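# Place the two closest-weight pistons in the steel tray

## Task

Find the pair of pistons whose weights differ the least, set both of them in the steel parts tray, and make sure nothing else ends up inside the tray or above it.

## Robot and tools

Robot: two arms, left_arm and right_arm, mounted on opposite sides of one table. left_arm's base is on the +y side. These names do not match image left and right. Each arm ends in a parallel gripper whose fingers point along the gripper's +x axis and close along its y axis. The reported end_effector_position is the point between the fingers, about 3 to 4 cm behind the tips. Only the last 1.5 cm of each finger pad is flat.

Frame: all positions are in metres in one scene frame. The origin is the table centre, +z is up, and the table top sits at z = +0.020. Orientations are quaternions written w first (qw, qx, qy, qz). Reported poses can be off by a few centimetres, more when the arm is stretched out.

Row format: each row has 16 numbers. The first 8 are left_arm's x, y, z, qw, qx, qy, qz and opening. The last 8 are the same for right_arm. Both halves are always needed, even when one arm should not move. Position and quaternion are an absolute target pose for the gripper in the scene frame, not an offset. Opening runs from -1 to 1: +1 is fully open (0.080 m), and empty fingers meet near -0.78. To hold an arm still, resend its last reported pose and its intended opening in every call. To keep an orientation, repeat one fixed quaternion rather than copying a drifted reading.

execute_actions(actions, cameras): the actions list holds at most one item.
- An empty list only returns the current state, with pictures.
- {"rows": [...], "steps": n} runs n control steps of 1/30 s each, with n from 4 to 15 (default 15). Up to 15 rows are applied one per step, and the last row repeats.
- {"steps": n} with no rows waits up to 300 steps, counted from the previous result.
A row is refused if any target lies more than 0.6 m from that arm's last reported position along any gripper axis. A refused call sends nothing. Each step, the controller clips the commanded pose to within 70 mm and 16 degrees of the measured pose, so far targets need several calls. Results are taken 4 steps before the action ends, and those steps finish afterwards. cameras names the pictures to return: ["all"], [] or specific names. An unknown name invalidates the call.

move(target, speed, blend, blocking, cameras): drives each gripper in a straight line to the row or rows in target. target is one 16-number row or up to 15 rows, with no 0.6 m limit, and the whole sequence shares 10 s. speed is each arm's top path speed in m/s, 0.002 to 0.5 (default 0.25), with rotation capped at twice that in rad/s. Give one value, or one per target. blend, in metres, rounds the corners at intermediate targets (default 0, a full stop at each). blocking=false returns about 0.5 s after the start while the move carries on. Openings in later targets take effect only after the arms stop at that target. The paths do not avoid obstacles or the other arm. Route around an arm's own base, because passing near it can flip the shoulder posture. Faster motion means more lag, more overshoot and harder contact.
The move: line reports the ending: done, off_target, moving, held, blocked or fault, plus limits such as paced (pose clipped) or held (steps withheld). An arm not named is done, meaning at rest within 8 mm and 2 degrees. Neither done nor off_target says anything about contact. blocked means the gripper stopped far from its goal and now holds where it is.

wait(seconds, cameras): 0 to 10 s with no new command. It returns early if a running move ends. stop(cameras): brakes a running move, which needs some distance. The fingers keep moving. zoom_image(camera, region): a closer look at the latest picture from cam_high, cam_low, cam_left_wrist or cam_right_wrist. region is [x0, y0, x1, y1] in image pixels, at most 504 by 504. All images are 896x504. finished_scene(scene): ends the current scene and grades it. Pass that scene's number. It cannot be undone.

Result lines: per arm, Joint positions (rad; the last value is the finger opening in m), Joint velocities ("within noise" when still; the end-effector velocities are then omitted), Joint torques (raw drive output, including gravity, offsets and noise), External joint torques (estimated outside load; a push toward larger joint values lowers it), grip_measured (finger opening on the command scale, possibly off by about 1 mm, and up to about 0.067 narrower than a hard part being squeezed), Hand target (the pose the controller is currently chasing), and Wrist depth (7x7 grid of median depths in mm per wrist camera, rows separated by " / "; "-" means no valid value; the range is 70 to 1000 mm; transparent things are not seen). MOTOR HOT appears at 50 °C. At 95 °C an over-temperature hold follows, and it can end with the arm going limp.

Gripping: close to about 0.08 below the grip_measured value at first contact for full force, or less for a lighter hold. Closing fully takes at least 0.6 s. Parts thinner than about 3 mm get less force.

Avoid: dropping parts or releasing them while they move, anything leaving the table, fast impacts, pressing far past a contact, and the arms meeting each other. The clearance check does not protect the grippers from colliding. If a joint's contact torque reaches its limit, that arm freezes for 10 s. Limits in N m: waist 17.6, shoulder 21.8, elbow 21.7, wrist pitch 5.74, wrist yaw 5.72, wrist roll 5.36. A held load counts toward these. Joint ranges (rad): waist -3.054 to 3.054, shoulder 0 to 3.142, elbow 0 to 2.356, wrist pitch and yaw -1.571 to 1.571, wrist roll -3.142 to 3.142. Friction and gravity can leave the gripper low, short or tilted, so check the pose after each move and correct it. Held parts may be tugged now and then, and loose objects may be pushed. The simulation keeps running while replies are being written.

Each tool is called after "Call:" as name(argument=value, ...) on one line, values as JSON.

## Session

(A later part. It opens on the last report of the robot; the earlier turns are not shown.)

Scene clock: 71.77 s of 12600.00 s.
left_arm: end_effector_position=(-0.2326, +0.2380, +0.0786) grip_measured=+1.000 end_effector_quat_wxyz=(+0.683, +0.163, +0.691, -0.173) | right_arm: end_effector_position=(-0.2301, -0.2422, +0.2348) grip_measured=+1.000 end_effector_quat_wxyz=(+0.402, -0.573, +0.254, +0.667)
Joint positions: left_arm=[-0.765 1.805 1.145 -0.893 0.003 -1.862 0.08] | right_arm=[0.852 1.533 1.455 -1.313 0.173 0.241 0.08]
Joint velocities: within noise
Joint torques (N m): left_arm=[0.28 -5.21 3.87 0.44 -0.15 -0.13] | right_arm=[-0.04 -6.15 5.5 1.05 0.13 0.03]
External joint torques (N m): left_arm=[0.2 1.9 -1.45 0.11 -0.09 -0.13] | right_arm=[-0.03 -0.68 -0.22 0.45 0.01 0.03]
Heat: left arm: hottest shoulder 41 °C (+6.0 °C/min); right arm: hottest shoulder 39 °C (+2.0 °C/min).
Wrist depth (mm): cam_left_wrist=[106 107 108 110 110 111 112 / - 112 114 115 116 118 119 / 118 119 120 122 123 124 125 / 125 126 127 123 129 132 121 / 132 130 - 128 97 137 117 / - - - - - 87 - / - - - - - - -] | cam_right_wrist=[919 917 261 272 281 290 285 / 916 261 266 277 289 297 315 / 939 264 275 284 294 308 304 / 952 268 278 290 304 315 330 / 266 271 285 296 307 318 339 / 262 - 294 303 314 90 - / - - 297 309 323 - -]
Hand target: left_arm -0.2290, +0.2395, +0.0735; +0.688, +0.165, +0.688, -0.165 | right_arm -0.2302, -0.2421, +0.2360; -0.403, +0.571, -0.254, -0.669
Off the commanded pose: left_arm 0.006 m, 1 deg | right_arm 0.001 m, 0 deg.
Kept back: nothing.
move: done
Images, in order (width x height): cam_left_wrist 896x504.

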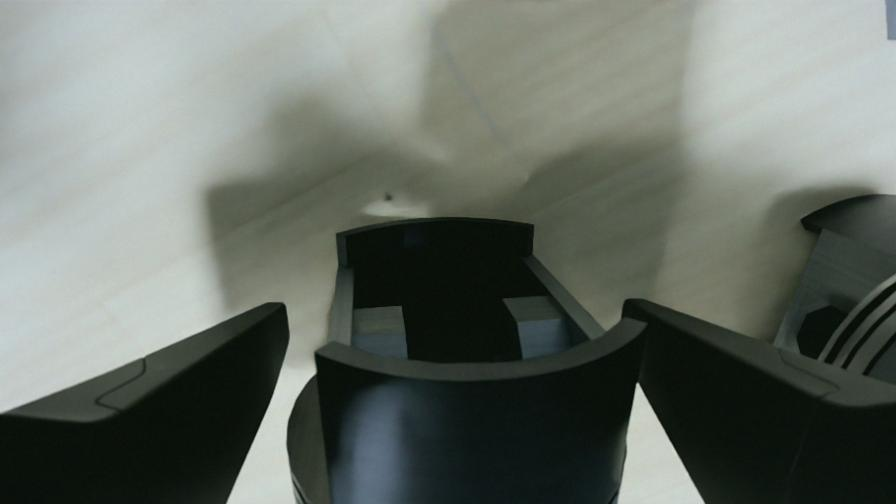

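Call:
move(target=[-0.229, 0.2395, 0.0735, 0.6876, 0.1651, 0.6876, -0.1651, 0.2, -0.2302, -0.2421, 0.2360, 0.403, -0.571, 0.254, 0.669, 1], speed=0.1, cameras=["cam_left_wrist"])

Scene clock: 72.70 s of 12600.00 s.
left_arm: end_effector_position=(-0.2321, +0.2378, +0.0785) grip_measured=+0.318 end_effector_quat_wxyz=(+0.683, +0.162, +0.691, -0.172) | right_arm: end_effector_position=(-0.2301, -0.2422, +0.2348) grip_measured=+1.000 end_effector_quat_wxyz=(+0.402, -0.573, +0.254, +0.667)
Joint positions: left_arm=[-0.764 1.805 1.145 -0.894 0.002 -1.863 0.049] | right_arm=[0.852 1.533 1.455 -1.313 0.173 0.241 0.08]
Joint velocities: within noise
Joint torques (N m): left_arm=[0.16 -5.2 3.93 0.48 -0.1 -0.11] | right_arm=[0.05 -6.2 5.37 1 0.12 0.03]
External joint torques (N m): left_arm=[0.15 1.87 -1.39 0.14 -0.05 -0.11] | right_arm=[0.04 -0.76 -0.32 0.4 0.01 0.03]
Heat: left arm: hottest shoulder 41 °C (+6.0 °C/min); right arm: hottest shoulder 39 °C (+2.0 °C/min).
Wrist depth (mm): cam_left_wrist=[107 107 109 110 111 112 114 / - 113 115 115 117 119 120 / 119 119 121 123 124 125 126 / 125 126 128 126 129 134 122 / 134 133 108 130 103 141 104 / - - - - - - - / - - - - - - -] | cam_right_wrist=[903 927 261 272 281 290 284 / 927 260 266 276 288 296 312 / 941 263 273 284 295 309 304 / 938 268 278 289 302 316 331 / 265 271 286 294 306 318 340 / 262 - 293 301 315 90 - / - - 298 310 324 - -]
Hand target: left_arm -0.2291, +0.2395, +0.0736; +0.688, +0.165, +0.688, -0.165 | right_arm -0.2302, -0.2421, +0.2360; -0.403, +0.571, -0.254, -0.669
Off the commanded pose: left_arm 0.006 m, 1 deg | right_arm 0.001 m, 0 deg.
Kept back: nothing.
move: done
Images, in order (width x height): cam_left_wrist 896x504.

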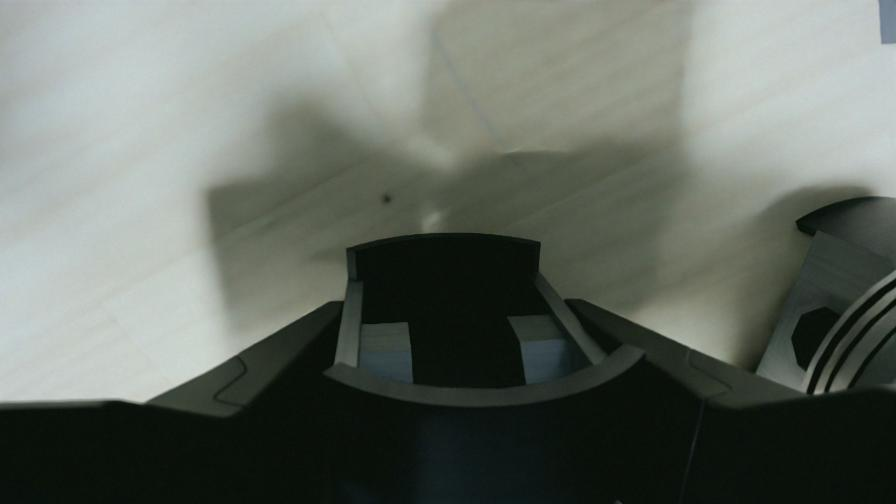

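Call:
move(target=[[-0.229, 0.2395, 0.18, 0.6876, 0.1651, 0.6876, -0.1651, 0.2, -0.2302, -0.2421, 0.2360, 0.403, -0.571, 0.254, 0.669, 1],[0.2, 0.155, 0.18, 0.5, 0.5, 0.5, -0.5, 0.2, -0.2302, -0.2421, 0.2360, 0.403, -0.571, 0.254, 0.669, 1],[0.2, 0.155, 0.146, 0.5, 0.5, 0.5, -0.5, 0.2, -0.2302, -0.2421, 0.2360, 0.403, -0.571, 0.254, 0.669, 1],[0.2, 0.155, 0.140, 0.5, 0.5, 0.5, -0.5, 0.2, -0.2302, -0.2421, 0.2360, 0.403, -0.571, 0.254, 0.669, 1]], speed=[0.25,0.35,0.12,0.04], blend=[0.03,0.02,0.003,0], cameras=["cam_high","cam_low","cam_left_wrist"])

Call:
zoom_image(camera="cam_high", region=[300, 165, 360, 215])

Scene clock: 75.77 s of 12600.00 s.
left_arm: end_effector_position=(+0.2016, +0.1545, +0.1437) grip_measured=+0.318 end_effector_quat_wxyz=(+0.505, +0.498, +0.498, -0.499) | right_arm: end_effector_position=(-0.2301, -0.2422, +0.2348) grip_measured=+1.000 end_effector_quat_wxyz=(+0.402, -0.573, +0.254, +0.667)
Joint positions: left_arm=[0.61 1.972 1.637 -1.226 -0.002 0.598 0.049] | right_arm=[0.852 1.533 1.455 -1.313 0.173 0.241 0.08]
Joint velocities: within noise
Joint torques (N m): left_arm=[-0.25 -7.38 4.71 0.49 0.11 0.14] | right_arm=[-0.04 -6.24 5.48 1.05 0.13 0.06]
External joint torques (N m): left_arm=[-0.18 1.49 -1.11 0.11 0.08 0.14] | right_arm=[-0.06 -0.8 -0.24 0.43 0.02 0.05]
Heat: left arm: hottest shoulder 41 °C (+5.0 °C/min); right arm: hottest shoulder 40 °C (+3.0 °C/min).
Wrist depth (mm): cam_left_wrist=[161 163 161 - 113 170 173 / 169 170 116 115 117 121 183 / 177 121 121 124 - 125 193 / 175 125 127 126 131 134 161 / 131 133 - 130 101 141 164 / - - - - - - 230 / - - - - - - -] | cam_right_wrist=[899 936 261 271 281 290 284 / 932 260 266 277 288 295 312 / 955 261 274 284 294 307 304 / 944 269 278 290 303 316 332 / 265 272 285 296 308 317 340 / 263 - 292 302 315 90 - / - - 296 308 325 - -]
Hand target: left_arm +0.2000, +0.1550, +0.1400; +0.500, +0.500, +0.500, -0.500 | right_arm -0.2302, -0.2421, +0.2360; -0.403, +0.571, -0.254, -0.669
Off the commanded pose: left_arm 0.004 m, 1 deg | right_arm 0.001 m, 0 deg.
Kept back: nothing.
move: done; blend cut to 0.017 m at target 2
Images, in order (width x height): cam_high 896x504, cam_low 896x504, cam_left_wrist 896x504.

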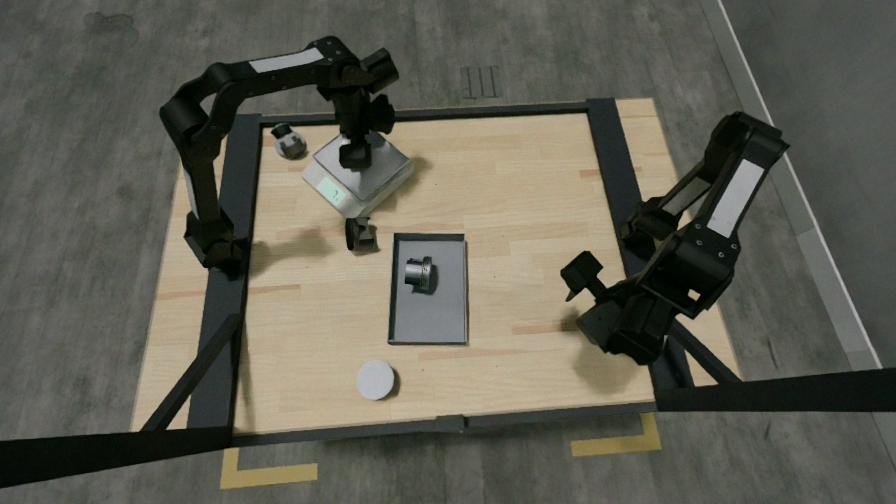

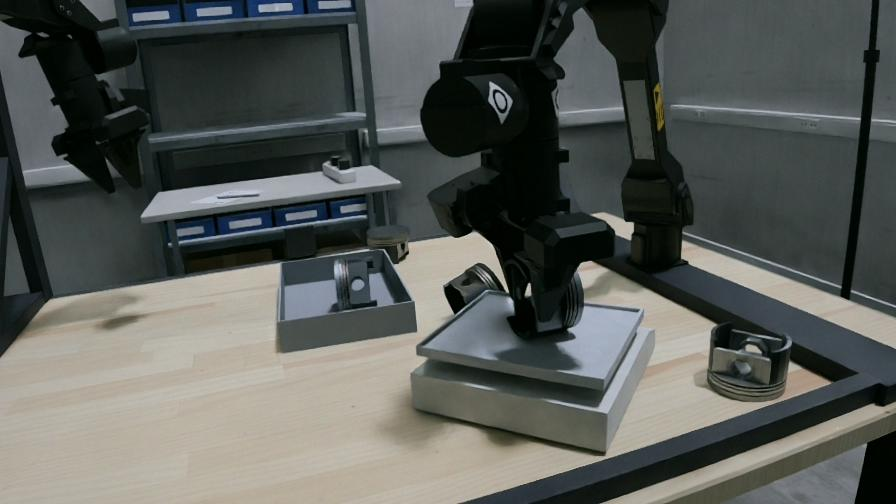

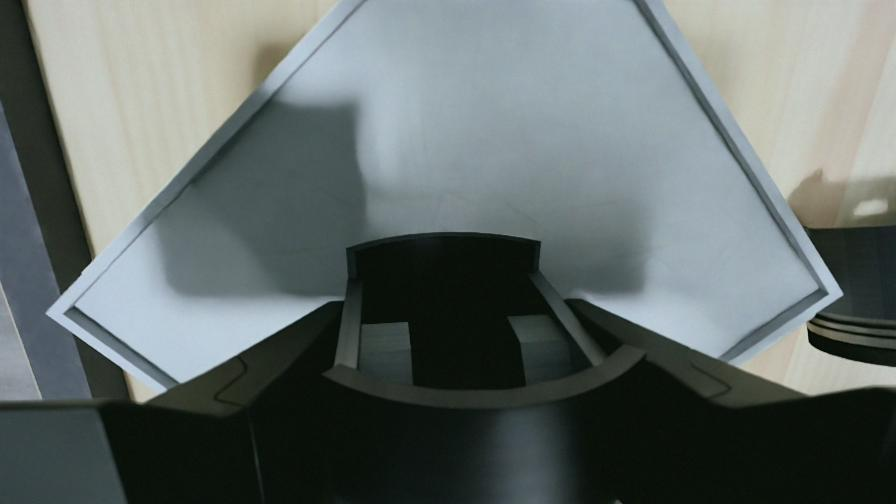

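Scaled by 8.400.

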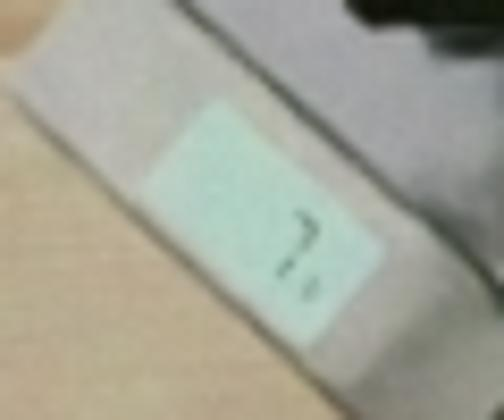

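Call:
move(target=[[0.2, 0.155, 0.1392, 0.5, 0.5, 0.5, -0.5, 0.2, -0.2302, -0.2421, 0.2360, 0.403, -0.571, 0.254, 0.669, 1],[0.2, 0.155, 0.1397, 0.5, 0.5, 0.5, -0.5, 0.62, -0.2302, -0.2421, 0.2360, 0.403, -0.571, 0.254, 0.669, 1]], speed=0.04, cameras=["cam_high","cam_left_wrist"])

Call:
zoom_image(camera="cam_high", region=[300, 165, 360, 215])

Call:
wait(seconds=0.5, cameras=["cam_high","cam_left_wrist"])

Call:
zoom_image(camera="cam_high", region=[300, 165, 360, 215])

Scene clock: 77.37 s of 12600.00 s.
left_arm: end_effector_position=(+0.2017, +0.1544, +0.1434) grip_measured=+0.616 end_effector_quat_wxyz=(+0.506, +0.498, +0.497, -0.499) | right_arm: end_effector_position=(-0.2301, -0.2422, +0.2348) grip_measured=+1.000 end_effector_quat_wxyz=(+0.402, -0.573, +0.254, +0.667)
Joint positions: left_arm=[0.61 1.972 1.636 -1.224 -0.002 0.598 0.063] | right_arm=[0.852 1.533 1.455 -1.313 0.173 0.241 0.08]
Joint velocities: within noise
Joint torques (N m): left_arm=[-0.25 -7.3 4.74 0.47 0.11 0.15] | right_arm=[-0.21 -6.12 5.45 0.99 0.14 0.03]
External joint torques (N m): left_arm=[-0.13 1.49 -1.01 0.11 0.07 0.14] | right_arm=[-0.24 -0.68 -0.25 0.39 0.03 0.03]
Heat: left arm: hottest shoulder 41 °C (+5.1 °C/min); right arm: hottest shoulder 40 °C (+2.0 °C/min).
Wrist depth (mm): cam_left_wrist=[161 163 162 - 112 170 173 / 170 170 116 115 117 121 183 / 178 121 122 124 - 125 193 / 174 126 127 126 131 134 160 / 131 133 - 130 100 141 164 / - - - - - - 227 / - - - - - - -] | cam_right_wrist=[911 913 261 272 281 291 285 / 914 260 268 277 288 298 311 / 937 263 273 283 295 307 304 / 960 267 278 290 301 318 332 / 266 270 285 296 305 318 338 / 262 - 293 301 313 90 - / - - 295 310 324 - -]
Hand target: left_arm +0.2000, +0.1550, +0.1397; +0.500, +0.500, +0.500, -0.500 | right_arm -0.2302, -0.2421, +0.2360; -0.403, +0.571, -0.254, -0.669
Off the commanded pose: left_arm 0.004 m, 1 deg | right_arm 0.001 m, 0 deg.
Kept back: nothing.
move: done
Images, in order (width x height): cam_high 896x504, cam_left_wrist 896x504.

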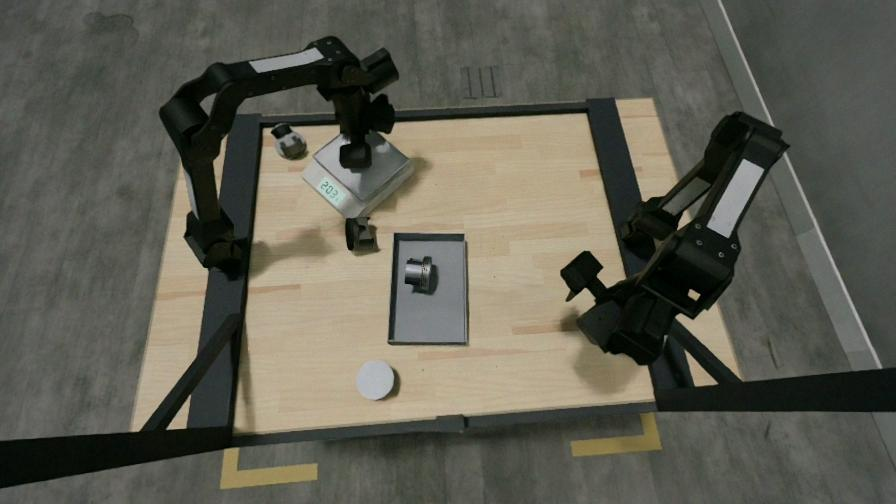

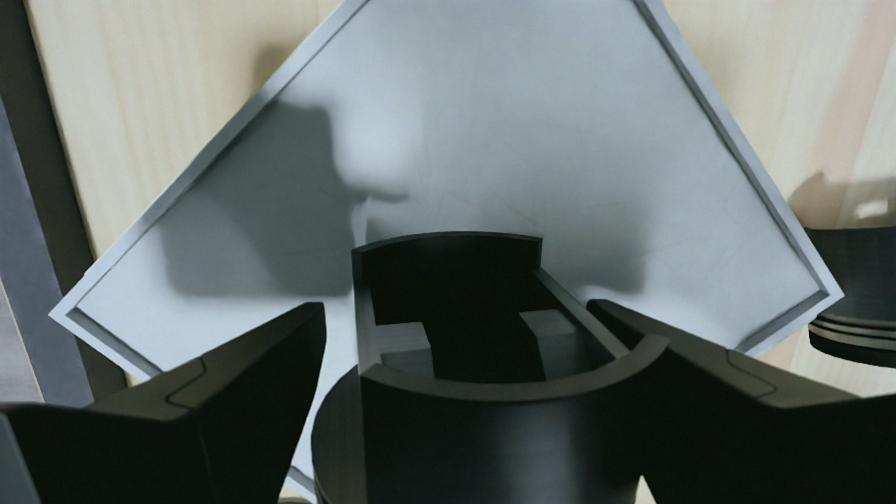

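Scaled by 8.400.

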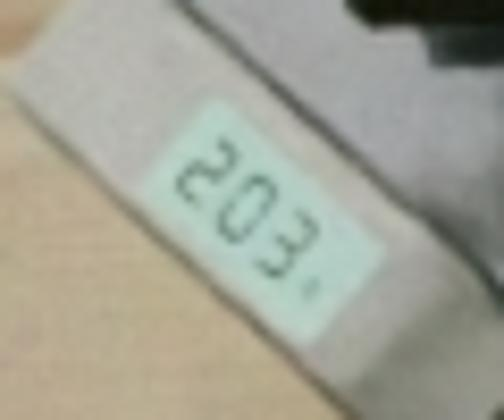

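Scene clock: 77.87 s of 12600.00 s.
left_arm: end_effector_position=(+0.2017, +0.1544, +0.1434) grip_measured=+0.617 end_effector_quat_wxyz=(+0.506, +0.498, +0.497, -0.499) | right_arm: end_effector_position=(-0.2301, -0.2422, +0.2348) grip_measured=+1.000 end_effector_quat_wxyz=(+0.402, -0.573, +0.254, +0.667)
Joint positions: left_arm=[0.61 1.972 1.636 -1.224 -0.002 0.598 0.063] | right_arm=[0.852 1.533 1.455 -1.313 0.173 0.241 0.08]
Joint velocities: within noise
Joint torques (N m): left_arm=[-0.23 -7.3 4.73 0.47 0.1 0.15] | right_arm=[0.04 -6.02 5.53 1.02 0.17 0]
External joint torques (N m): left_arm=[-0.22 1.57 -1.07 0.1 0.08 0.15] | right_arm=[-0.01 -0.64 -0.16 0.4 0.07 0]
Heat: left arm: hottest shoulder 41 °C (+5.0 °C/min); right arm: hottest shoulder 40 °C (+2.0 °C/min).
Wrist depth (mm): cam_left_wrist=[162 163 161 - 113 170 173 / 169 170 117 115 117 121 182 / 178 121 122 124 - 126 193 / 175 126 127 126 131 134 161 / 131 134 - 130 100 141 164 / - - - - - - 227 / - - - - - - -] | cam_right_wrist=[914 937 262 273 282 291 286 / 917 261 267 277 290 295 312 / 937 264 272 284 294 307 304 / 946 267 279 289 301 316 330 / 266 272 285 296 308 319 341 / 262 - 291 302 314 90 - / - - 296 309 323 - -]
Hand target: left_arm +0.2000, +0.1550, +0.1397; +0.500, +0.500, +0.500, -0.500 | right_arm -0.2302, -0.2421, +0.2360; -0.403, +0.571, -0.254, -0.669
Off the commanded pose: left_arm 0.004 m, 1 deg | right_arm 0.001 m, 0 deg.
Steps of this call (1-15: nothing new was sent). Readings (end_effector_position of left_arm | right_arm):
1: (+0.2017, +0.1544, +0.1434) | (-0.2301, -0.2422, +0.2348)
2: (+0.2017, +0.1544, +0.1434) | (-0.2301, -0.2422, +0.2348)
4: (+0.2017, +0.1544, +0.1434) | (-0.2301, -0.2422, +0.2348)
8: (+0.2017, +0.1544, +0.1434) | (-0.2301, -0.2422, +0.2348)
15: the state above
Images, in order (width x height): cam_high 896x504, cam_left_wrist 896x504.

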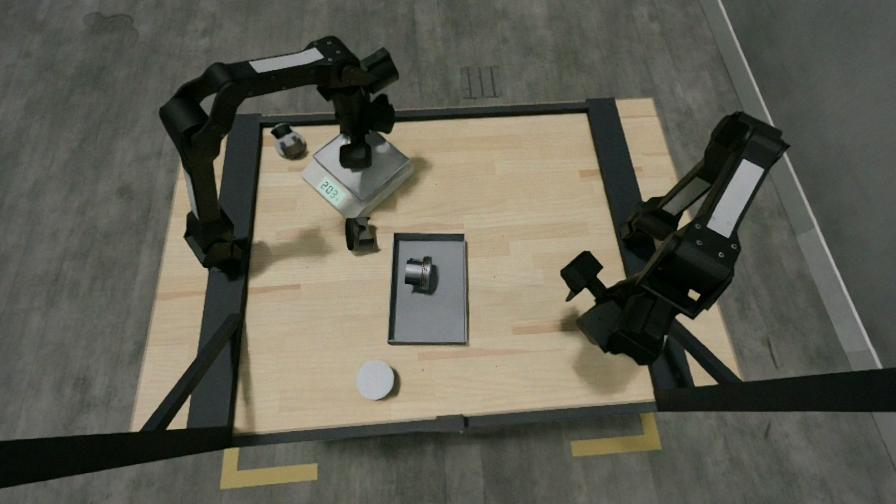

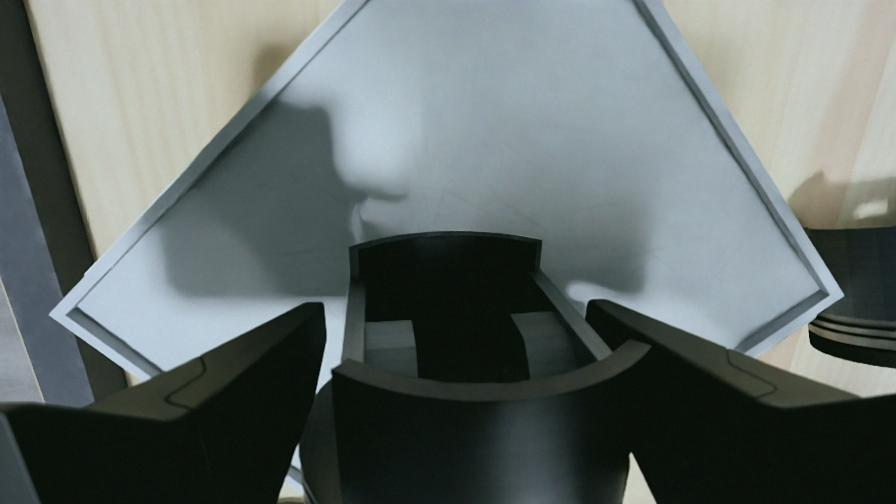

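Scaled by 8.400.

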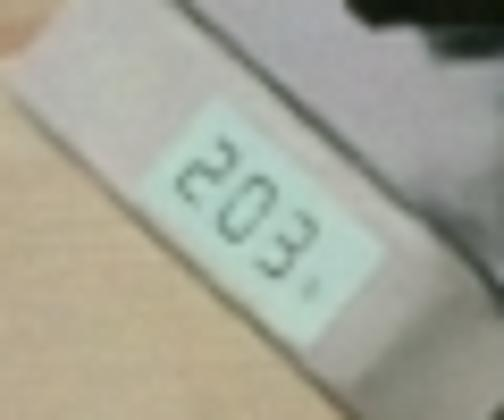

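Call:
move(target=[[0.2, 0.155, 0.1397, 0.5, 0.5, 0.5, -0.5, 0.2, -0.2302, -0.2421, 0.2360, 0.403, -0.571, 0.254, 0.669, 1],[0.2, 0.155, 0.175, 0.5, 0.5, 0.5, -0.5, 0.2, -0.2302, -0.2421, 0.2360, 0.403, -0.571, 0.254, 0.669, 1],[-0.11, 0.185, 0.16, 0.5, 0.5, 0.5, -0.5, 0.2, -0.2302, -0.2421, 0.2360, 0.403, -0.571, 0.254, 0.669, 1],[-0.11, 0.185, 0.083, 0.5, 0.5, 0.5, -0.5, 0.2, -0.2302, -0.2421, 0.2360, 0.403, -0.571, 0.254, 0.669, 1],[-0.11, 0.185, 0.0745, 0.5, 0.5, 0.5, -0.5, 0.2, -0.2302, -0.2421, 0.2360, 0.403, -0.571, 0.254, 0.669, 1]], speed=[0.1,0.2,0.35,0.15,0.04], blend=[0,0.02,0.03,0.003,0], cameras=["cam_low","cam_left_wrist"])

Scene clock: 81.10 s of 12600.00 s.
left_arm: end_effector_position=(-0.1109, +0.1824, +0.0797) grip_measured=+0.298 end_effector_quat_wxyz=(+0.501, +0.496, +0.498, -0.506) | right_arm: end_effector_position=(-0.2301, -0.2422, +0.2348) grip_measured=+1.000 end_effector_quat_wxyz=(+0.402, -0.573, +0.254, +0.667)
Joint positions: left_arm=[-0.329 1.745 1.077 -0.888 0.002 -0.332 0.048] | right_arm=[0.852 1.533 1.455 -1.313 0.173 0.241 0.08]
Joint velocities: within noise
Joint torques (N m): left_arm=[-0.19 -4.74 3.86 0.73 -0.1 -0.13] | right_arm=[0.13 -6.2 5.45 1.01 0.14 0.04]
External joint torques (N m): left_arm=[-0.16 2.02 -1.52 0.35 -0.09 -0.13] | right_arm=[0.16 -0.81 -0.23 0.4 0.02 0.03]
Heat: left arm: hottest shoulder 42 °C (+5.1 °C/min); right arm: hottest shoulder 40 °C (+2.0 °C/min).
Wrist depth (mm): cam_left_wrist=[108 108 109 112 112 114 116 / 114 114 115 116 118 120 121 / 119 120 122 124 125 126 128 / 126 127 128 127 131 135 136 / 134 134 109 131 113 142 145 / - - - - - - 152 / - - - - - - -] | cam_right_wrist=[916 926 262 273 281 290 285 / 917 261 267 278 288 296 314 / 941 262 273 282 295 307 303 / 946 268 278 288 301 315 332 / 266 271 285 295 306 318 340 / 263 - 291 303 312 90 - / - - 296 310 324 - -]
Hand target: left_arm -0.1100, +0.1851, +0.0746; +0.500, +0.500, +0.500, -0.500 | right_arm -0.2302, -0.2421, +0.2360; -0.403, +0.571, -0.254, -0.669
Off the commanded pose: left_arm 0.006 m, 1 deg | right_arm 0.001 m, 0 deg.
Kept back: nothing.
move: done; blend cut to 0.0176 m at target 2
Images, in order (width x height): cam_low 896x504, cam_left_wrist 896x504.

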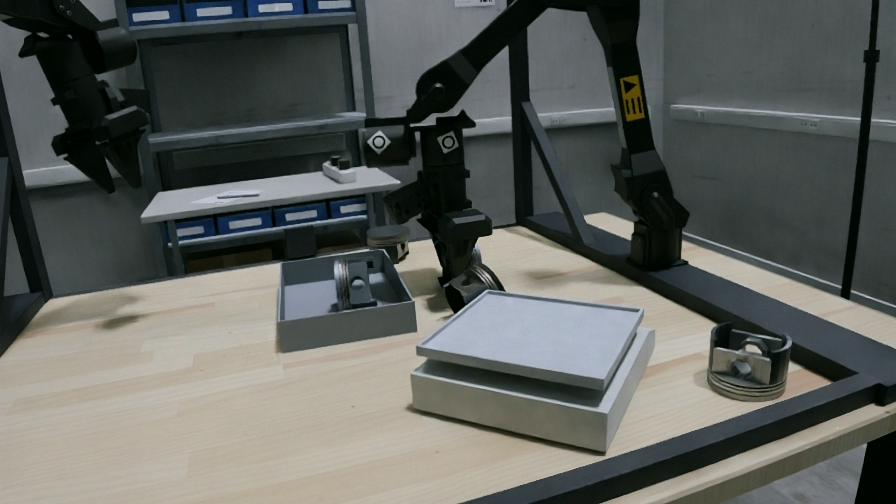

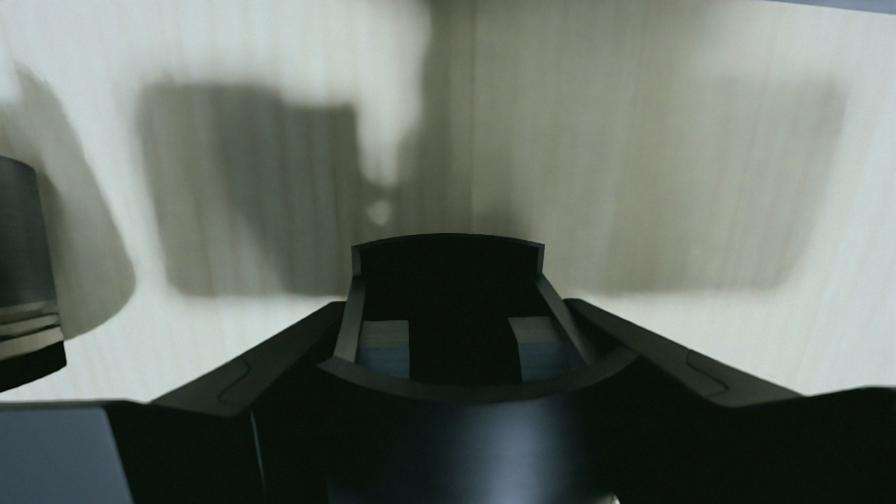

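Call:
move(target=[[-0.11, 0.185, 0.0745, 0.5, 0.5, 0.5, -0.5, 0.9, -0.2302, -0.2421, 0.2360, 0.403, -0.571, 0.254, 0.669, 1],[-0.11, 0.185, 0.14, 0.5, 0.5, 0.5, -0.5, 0.9, -0.2302, -0.2421, 0.2360, 0.403, -0.571, 0.254, 0.669, 1]], speed=[0.04,0.2], cameras=["cam_high","cam_left_wrist"])

Scene clock: 82.87 s of 12600.00 s.
left_arm: end_effector_position=(-0.1094, +0.1866, +0.1371) grip_measured=+0.897 end_effector_quat_wxyz=(+0.497, +0.503, +0.501, -0.498) | right_arm: end_effector_position=(-0.2301, -0.2422, +0.2348) grip_measured=+1.000 end_effector_quat_wxyz=(+0.402, -0.573, +0.254, +0.667)
Joint positions: left_arm=[-0.329 1.679 1.241 -1.141 0.002 -0.332 0.075] | right_arm=[0.852 1.533 1.455 -1.313 0.173 0.241 0.08]
Joint velocities: within noise
Joint torques (N m): left_arm=[-0.19 -6.05 6.38 0.26 -0.1 -0.12] | right_arm=[-0.13 -5.98 5.39 1.04 0.12 0.04]
External joint torques (N m): left_arm=[-0.14 0.47 0.69 -0.09 -0.09 -0.12] | right_arm=[-0.17 -0.57 -0.3 0.43 0.02 0.03]
Heat: left arm: hottest shoulder 42 °C (+5.0 °C/min); right arm: hottest shoulder 40 °C (+2.0 °C/min).
Wrist depth (mm): cam_left_wrist=[158 159 161 163 163 164 166 / 136 166 169 171 173 175 176 / 129 175 178 178 183 185 188 / 131 188 188 117 192 197 199 / 198 196 134 123 203 206 213 / - - 217 221 221 - - / - - 233 236 241 - -] | cam_right_wrist=[898 911 262 271 282 290 285 / 941 261 267 277 290 295 312 / 935 263 273 283 294 308 306 / 962 268 278 288 302 315 331 / 265 271 284 296 308 318 340 / 263 - 293 303 313 90 - / - - 296 308 324 - -]
Hand target: left_arm -0.1101, +0.1850, +0.1400; +0.500, +0.500, +0.500, -0.500 | right_arm -0.2302, -0.2421, +0.2360; -0.403, +0.571, -0.254, -0.669
Off the commanded pose: left_arm 0.003 m, 1 deg | right_arm 0.001 m, 0 deg.
Kept back: nothing.
move: done
Images, in order (width x height): cam_high 896x504, cam_left_wrist 896x504.

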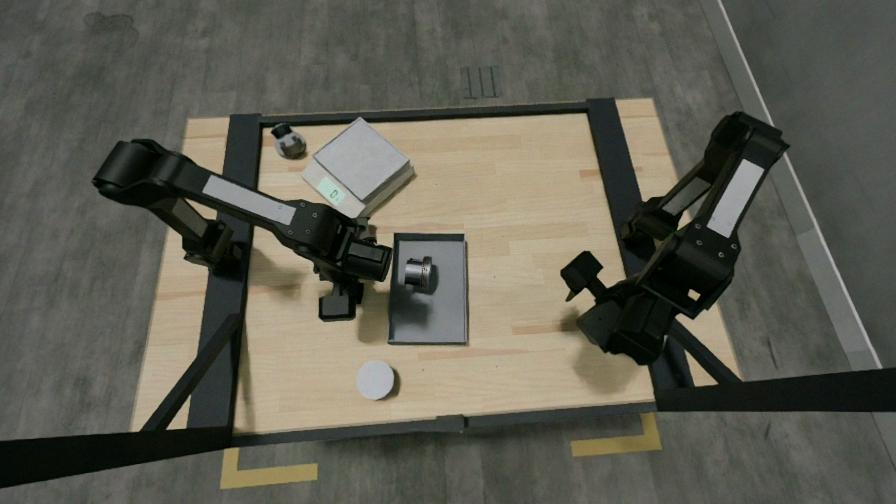

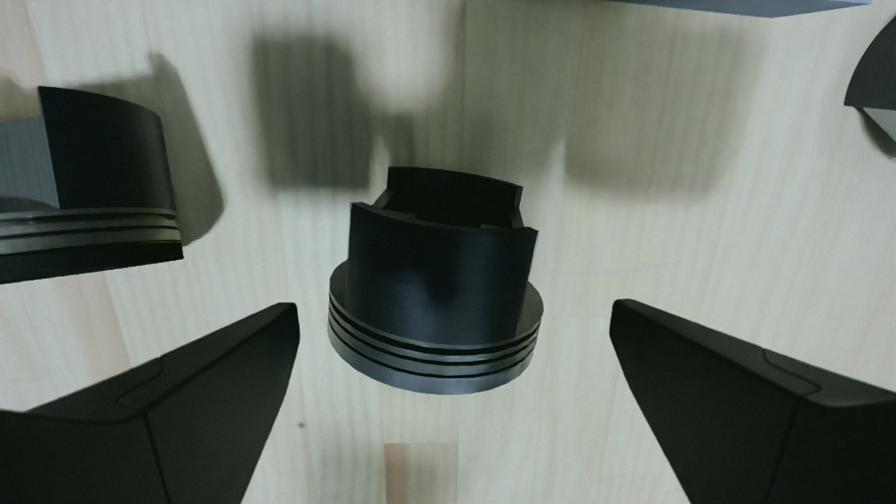

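Call:
move(target=[[-0.14, 0.18, 0.17, 0.6533, 0.2706, 0.6533, -0.2706, 1, -0.2302, -0.2421, 0.2360, 0.403, -0.571, 0.254, 0.669, 1],[-0.29, 0.14, 0.14, 0.7011, 0.0923, 0.7011, -0.0923, 1, -0.2302, -0.2421, 0.2360, 0.403, -0.571, 0.254, 0.669, 1]], speed=0.3, blend=[0.03,0])

Scene clock: 85.90 s of 12600.00 s.
left_arm: end_effector_position=(-0.2894, +0.1415, +0.1439) grip_measured=+1.000 end_effector_quat_wxyz=(+0.699, +0.092, +0.703, -0.096) | right_arm: end_effector_position=(-0.2301, -0.2422, +0.2348) grip_measured=+1.000 end_effector_quat_wxyz=(+0.402, -0.573, +0.254, +0.667)
Joint positions: left_arm=[-0.703 2.18 1.952 -1.334 0.002 -2.013 0.08] | right_arm=[0.852 1.533 1.455 -1.313 0.173 0.241 0.08]
Joint velocities: within noise
Joint torques (N m): left_arm=[-0.03 -7.62 6.43 0.19 -0.13 -0.13] | right_arm=[0.1 -6.05 5.26 1.04 0.13 0.05]
External joint torques (N m): left_arm=[-0.04 2.55 0.68 -0.11 -0.08 -0.13] | right_arm=[0.09 -0.64 -0.45 0.42 0.01 0.05]
Heat: left arm: hottest shoulder 42 °C (+5.0 °C/min); right arm: hottest shoulder 40 °C (+2.0 °C/min).
Wrist depth (mm): cam_left_wrist=[164 164 165 167 168 168 169 / 172 173 174 174 177 178 179 / 182 182 182 143 184 188 188 / 192 193 193 143 193 198 200 / 203 200 204 151 152 205 200 / - - 219 220 222 87 - / - - - - - - -] | cam_right_wrist=[911 926 261 272 283 291 285 / 916 261 267 276 289 295 312 / 946 262 273 283 296 307 304 / 937 269 278 288 302 317 331 / 266 272 285 296 306 317 339 / 262 - 291 302 315 90 - / - - 298 309 322 - -]
Hand target: left_arm -0.2900, +0.1401, +0.1400; +0.701, +0.092, +0.701, -0.092 | right_arm -0.2302, -0.2421, +0.2360; -0.403, +0.571, -0.254, -0.669
Off the commanded pose: left_arm 0.004 m, 1 deg | right_arm 0.001 m, 0 deg.
Kept back: nothing.
move: done

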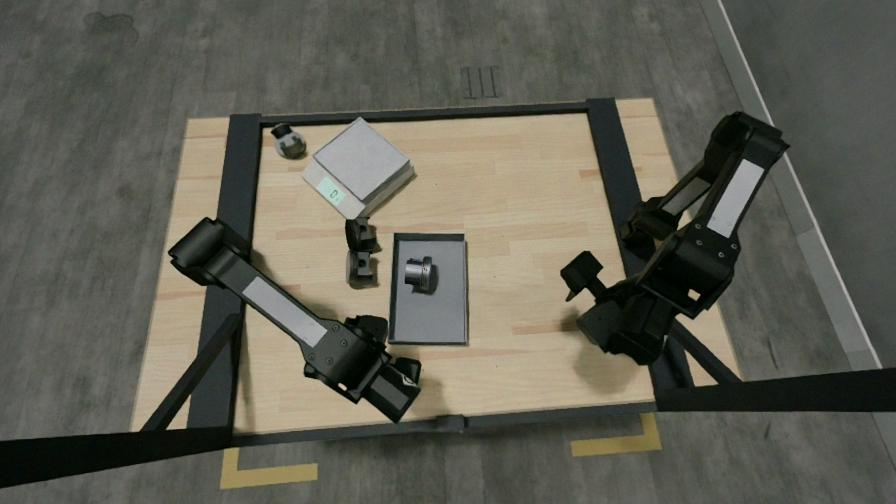

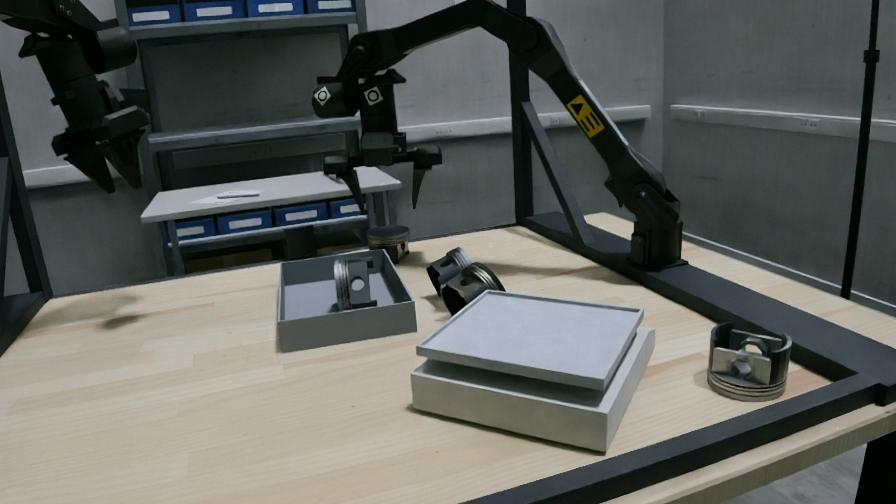

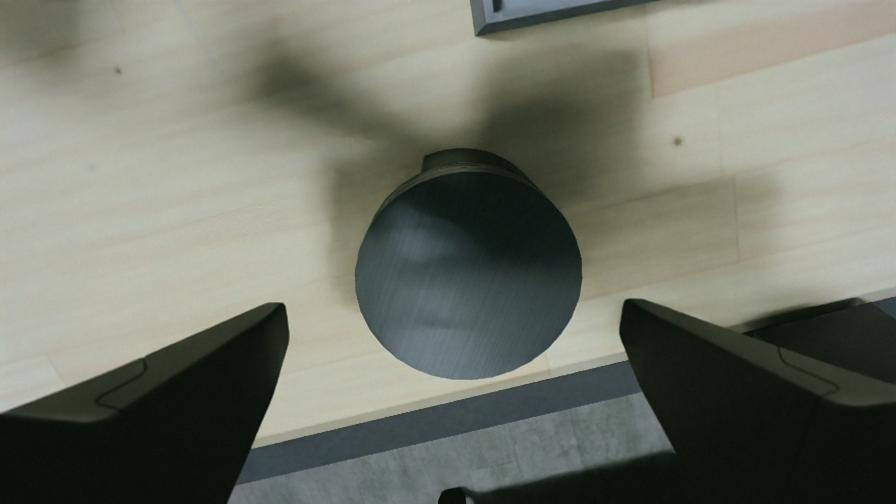

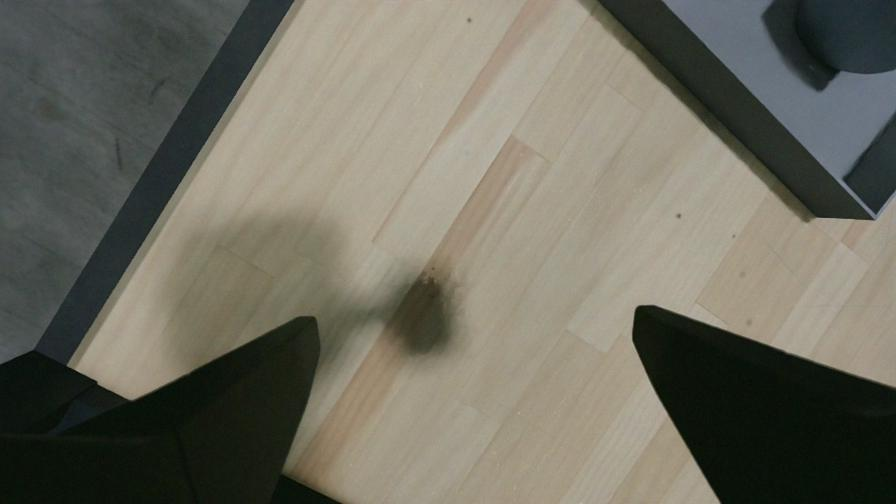

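Call:
move(target=[-0.2965, 0.1367, 0.121, 0.7011, 0.0923, 0.7011, -0.0923, 1, -0.2302, -0.2421, 0.2360, 0.403, -0.571, 0.254, 0.669, 1], speed=0.1, cameras=["cam_left_wrist"])

Scene clock: 86.97 s of 12600.00 s.
left_arm: end_effector_position=(-0.2969, +0.1343, +0.1292) grip_measured=+1.000 end_effector_quat_wxyz=(+0.696, +0.086, +0.706, -0.098) | right_arm: end_effector_position=(-0.2301, -0.2422, +0.2348) grip_measured=+1.000 end_effector_quat_wxyz=(+0.402, -0.573, +0.254, +0.667)
Joint positions: left_arm=[-0.705 2.215 1.949 -1.283 0.002 -2.019 0.08] | right_arm=[0.852 1.533 1.455 -1.313 0.173 0.241 0.08]
Joint velocities: within noise
Joint torques (N m): left_arm=[-0.41 -7.94 4.38 0.41 -0.13 -0.14] | right_arm=[-0.07 -6.16 5.29 1.01 0.18 0.08]
External joint torques (N m): left_arm=[-0.38 2.5 -1.39 0.09 -0.09 -0.14] | right_arm=[-0.06 -0.69 -0.44 0.4 0.06 0.07]
Heat: left arm: hottest shoulder 42 °C (+5.0 °C/min); right arm: hottest shoulder 40 °C (+2.0 °C/min).
Wrist depth (mm): cam_left_wrist=[148 150 151 152 154 155 156 / 156 157 159 160 162 164 165 / 164 166 166 121 170 173 174 / 174 176 172 125 180 183 185 / 184 182 133 134 188 190 186 / - - 200 203 205 87 - / - - 215 - - - -] | cam_right_wrist=[897 920 262 271 282 292 286 / 915 262 266 278 288 297 313 / 941 262 273 282 295 307 304 / 942 267 278 288 301 314 332 / 266 271 285 296 306 317 341 / 262 - 293 302 315 90 - / - - 297 310 323 - -]
Hand target: left_arm -0.2964, +0.1367, +0.1211; +0.701, +0.092, +0.701, -0.092 | right_arm -0.2302, -0.2421, +0.2360; -0.403, +0.571, -0.254, -0.669
Off the commanded pose: left_arm 0.009 m, 1 deg | right_arm 0.001 m, 0 deg.
Kept back: nothing.
move: off_target (left_arm)
Images, in order (width x height): cam_left_wrist 896x504.

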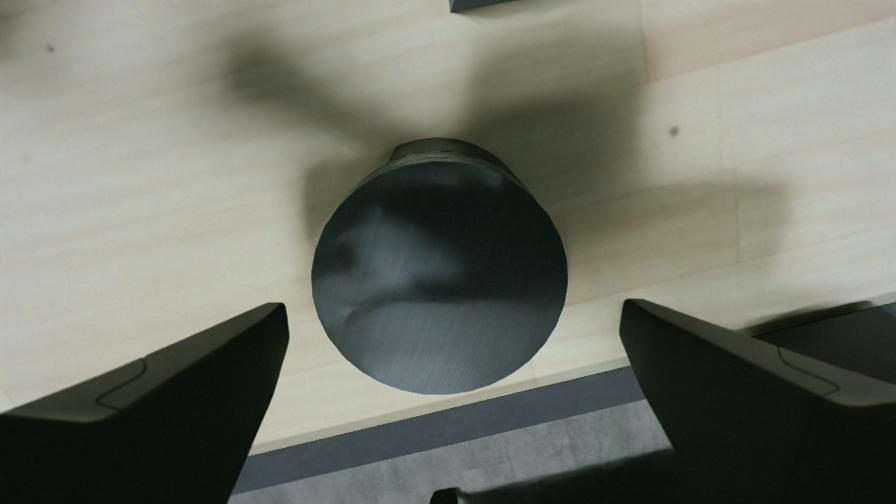

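Call:
move(target=[-0.2957, 0.1405, 0.110, 0.7011, 0.0923, 0.7011, -0.0923, 1, -0.2302, -0.2421, 0.2360, 0.403, -0.571, 0.254, 0.669, 1], speed=0.06, cameras=["cam_left_wrist"])

Scene clock: 88.03 s of 12600.00 s.
left_arm: end_effector_position=(-0.2962, +0.1378, +0.1138) grip_measured=+1.000 end_effector_quat_wxyz=(+0.698, +0.089, +0.704, -0.095) | right_arm: end_effector_position=(-0.2301, -0.2422, +0.2348) grip_measured=+1.000 end_effector_quat_wxyz=(+0.402, -0.573, +0.254, +0.667)
Joint positions: left_arm=[-0.71 2.215 1.888 -1.233 0.002 -2.024 0.08] | right_arm=[0.852 1.533 1.455 -1.313 0.173 0.241 0.08]
Joint velocities: within noise
Joint torques (N m): left_arm=[-0.41 -9.11 4.22 0.4 -0.13 -0.13] | right_arm=[0.08 -6.08 5.39 1.01 0.13 0.05]
External joint torques (N m): left_arm=[-0.39 1.26 -1.5 0.08 -0.09 -0.13] | right_arm=[0.08 -0.71 -0.28 0.4 0.02 0.04]
Heat: left arm: hottest shoulder 42 °C (+4.1 °C/min); right arm: hottest shoulder 40 °C (+2.0 °C/min).
Wrist depth (mm): cam_left_wrist=[136 137 138 140 139 140 142 / 143 145 145 146 146 148 149 / 151 152 152 106 155 156 157 / 159 161 159 110 160 165 167 / 169 166 116 117 119 172 175 / - - 183 123 183 87 - / - - 194 199 - - -] | cam_right_wrist=[895 934 261 270 281 292 286 / 925 262 266 277 288 296 312 / 932 262 273 285 296 307 304 / 966 267 278 289 303 316 330 / 265 272 285 297 306 318 339 / 262 - 292 302 315 90 - / - - 297 307 324 - -]
Hand target: left_arm -0.2956, +0.1405, +0.1100; +0.701, +0.092, +0.701, -0.092 | right_arm -0.2302, -0.2421, +0.2360; -0.403, +0.571, -0.254, -0.669
Off the commanded pose: left_arm 0.005 m, 1 deg | right_arm 0.001 m, 0 deg.
Kept back: nothing.
move: done
Images, in order (width x height): cam_left_wrist 896x504.

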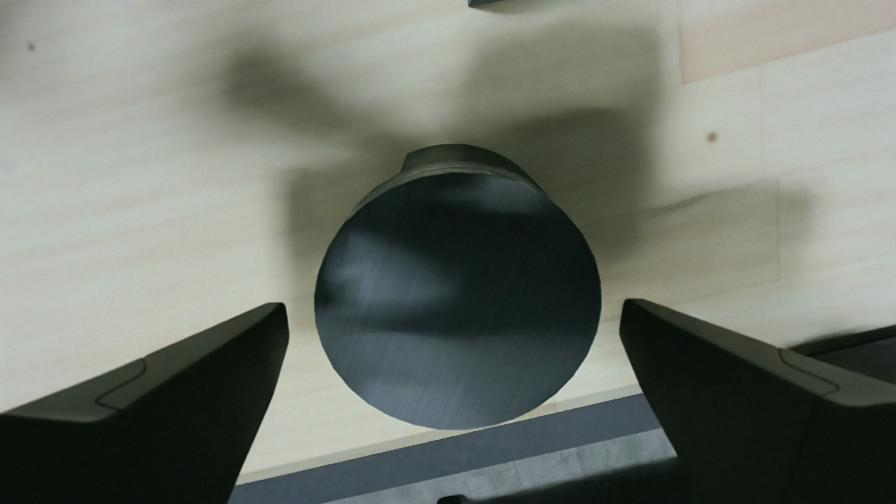

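Call:
move(target=[-0.2958, 0.1398, 0.090, 0.7011, 0.0923, 0.7011, -0.0923, 1, -0.2302, -0.2421, 0.2360, 0.403, -0.571, 0.254, 0.669, 1], speed=0.05, cameras=["cam_left_wrist"])

Scene clock: 89.03 s of 12600.00 s.
left_arm: end_effector_position=(-0.2970, +0.1370, +0.0983) grip_measured=+1.000 end_effector_quat_wxyz=(+0.696, +0.086, +0.706, -0.099) | right_arm: end_effector_position=(-0.2301, -0.2422, +0.2348) grip_measured=+1.000 end_effector_quat_wxyz=(+0.402, -0.573, +0.254, +0.667)
Joint positions: left_arm=[-0.71 2.217 1.831 -1.162 0.002 -2.024 0.08] | right_arm=[0.852 1.533 1.455 -1.313 0.173 0.241 0.08]
Joint velocities: within noise
Joint torques (N m): left_arm=[-0.31 -7.9 4.25 0.43 -0.13 -0.1] | right_arm=[0 -6.06 5.08 1 0.12 0.03]
External joint torques (N m): left_arm=[-0.32 2.44 -1.42 0.12 -0.08 -0.1] | right_arm=[0.03 -0.62 -0.62 0.4 0.01 0.02]
Heat: left arm: hottest shoulder 42 °C (+4.1 °C/min); right arm: hottest shoulder 40 °C (+2.0 °C/min).
Wrist depth (mm): cam_left_wrist=[121 122 123 124 125 126 128 / 128 128 130 131 132 133 134 / 134 134 136 - 138 141 142 / 142 144 142 - 97 148 151 / 150 148 100 99 102 155 160 / - - 106 107 108 87 - / - - 176 179 179 - -] | cam_right_wrist=[908 927 262 271 282 292 285 / 932 259 266 278 288 297 311 / 937 263 273 284 295 307 303 / 932 268 277 289 302 316 331 / 265 271 285 297 307 318 338 / 263 - 292 302 315 90 - / - - 295 310 323 - -]
Hand target: left_arm -0.2956, +0.1398, +0.0901; +0.701, +0.092, +0.701, -0.092 | right_arm -0.2302, -0.2421, +0.2360; -0.403, +0.571, -0.254, -0.669
Off the commanded pose: left_arm 0.009 m, 1 deg | right_arm 0.001 m, 0 deg.
Kept back: nothing.
move: off_target (left_arm)
Images, in order (width x height): cam_left_wrist 896x504.

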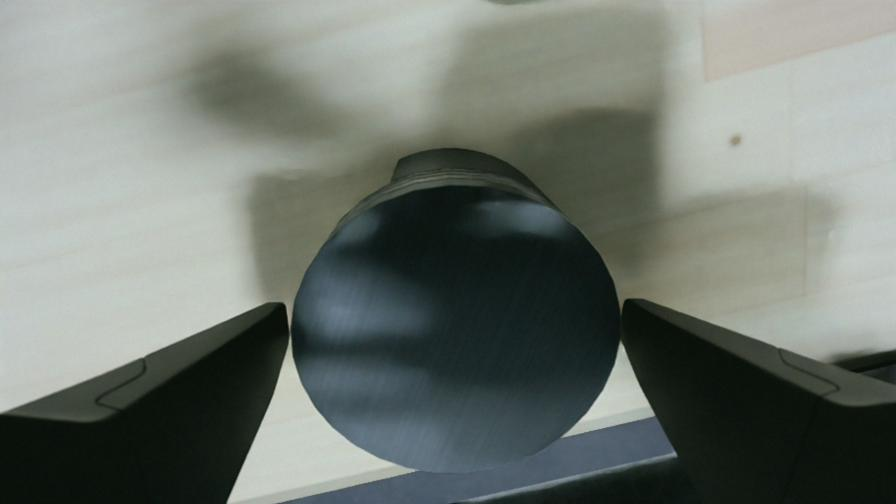

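Call:
move(target=[-0.2958, 0.1398, 0.090, 0.7011, 0.0923, 0.7011, -0.0923, 0.6, -0.2302, -0.2421, 0.2360, 0.403, -0.571, 0.254, 0.669, 1], speed=0.05, cameras=["cam_left_wrist","cam_low"])

Scene clock: 89.97 s of 12600.00 s.
left_arm: end_effector_position=(-0.2972, +0.1369, +0.0983) grip_measured=+0.775 end_effector_quat_wxyz=(+0.696, +0.086, +0.706, -0.099) | right_arm: end_effector_position=(-0.2301, -0.2422, +0.2348) grip_measured=+1.000 end_effector_quat_wxyz=(+0.402, -0.573, +0.254, +0.667)
Joint positions: left_arm=[-0.71 2.217 1.831 -1.161 0.002 -2.024 0.07] | right_arm=[0.852 1.533 1.455 -1.313 0.173 0.241 0.08]
Joint velocities: within noise
Joint torques (N m): left_arm=[-0.31 -7.85 4.27 0.39 -0.12 -0.1] | right_arm=[-0.1 -6.08 5.33 1 0.16 0.07]
External joint torques (N m): left_arm=[-0.31 2.52 -1.42 0.08 -0.07 -0.1] | right_arm=[-0.11 -0.66 -0.33 0.41 0.05 0.06]
Heat: left arm: hottest shoulder 42 °C (+4.0 °C/min); right arm: hottest shoulder 40 °C (+2.0 °C/min).
Wrist depth (mm): cam_left_wrist=[121 121 123 124 126 127 128 / 128 129 130 131 133 134 135 / 134 135 136 121 138 141 143 / 142 144 142 - 97 149 152 / 151 150 100 100 102 158 161 / - - 106 106 107 - - / - - 176 179 180 - -] | cam_right_wrist=[895 930 261 272 281 290 285 / 916 263 267 277 288 296 312 / 946 262 272 283 294 307 305 / 952 267 277 290 302 316 331 / 266 271 284 297 307 317 341 / 263 - 292 303 315 90 - / - - 298 311 323 - -]
Hand target: left_arm -0.2957, +0.1399, +0.0901; +0.701, +0.092, +0.701, -0.092 | right_arm -0.2302, -0.2421, +0.2360; -0.403, +0.571, -0.254, -0.669
Off the commanded pose: left_arm 0.009 m, 1 deg | right_arm 0.001 m, 0 deg.
Kept back: nothing.
move: off_target (left_arm)
Images, in order (width x height): cam_low 896x504, cam_left_wrist 896x504.

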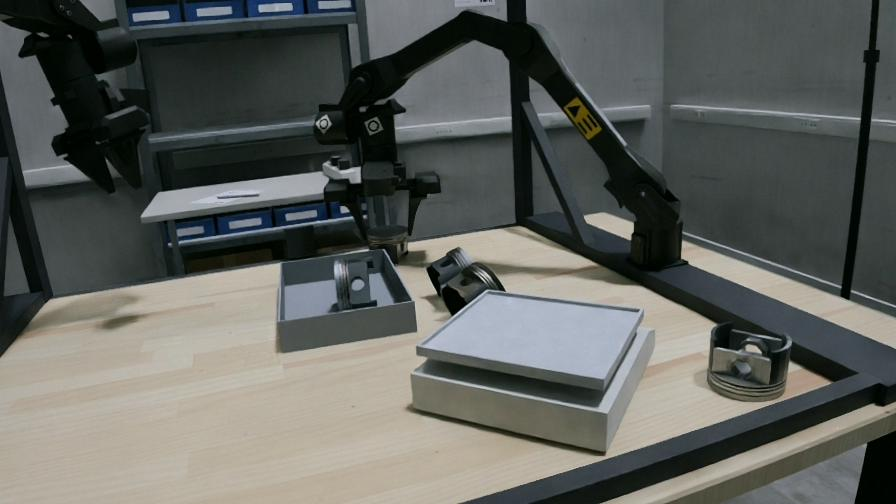

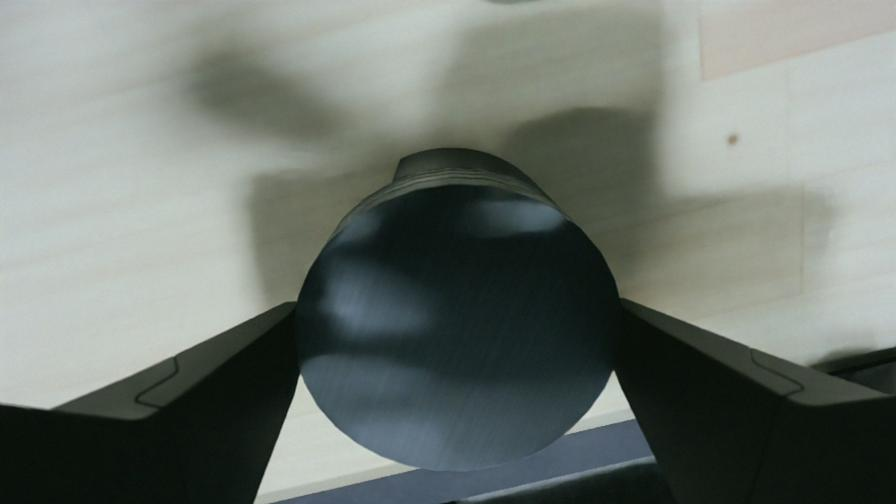

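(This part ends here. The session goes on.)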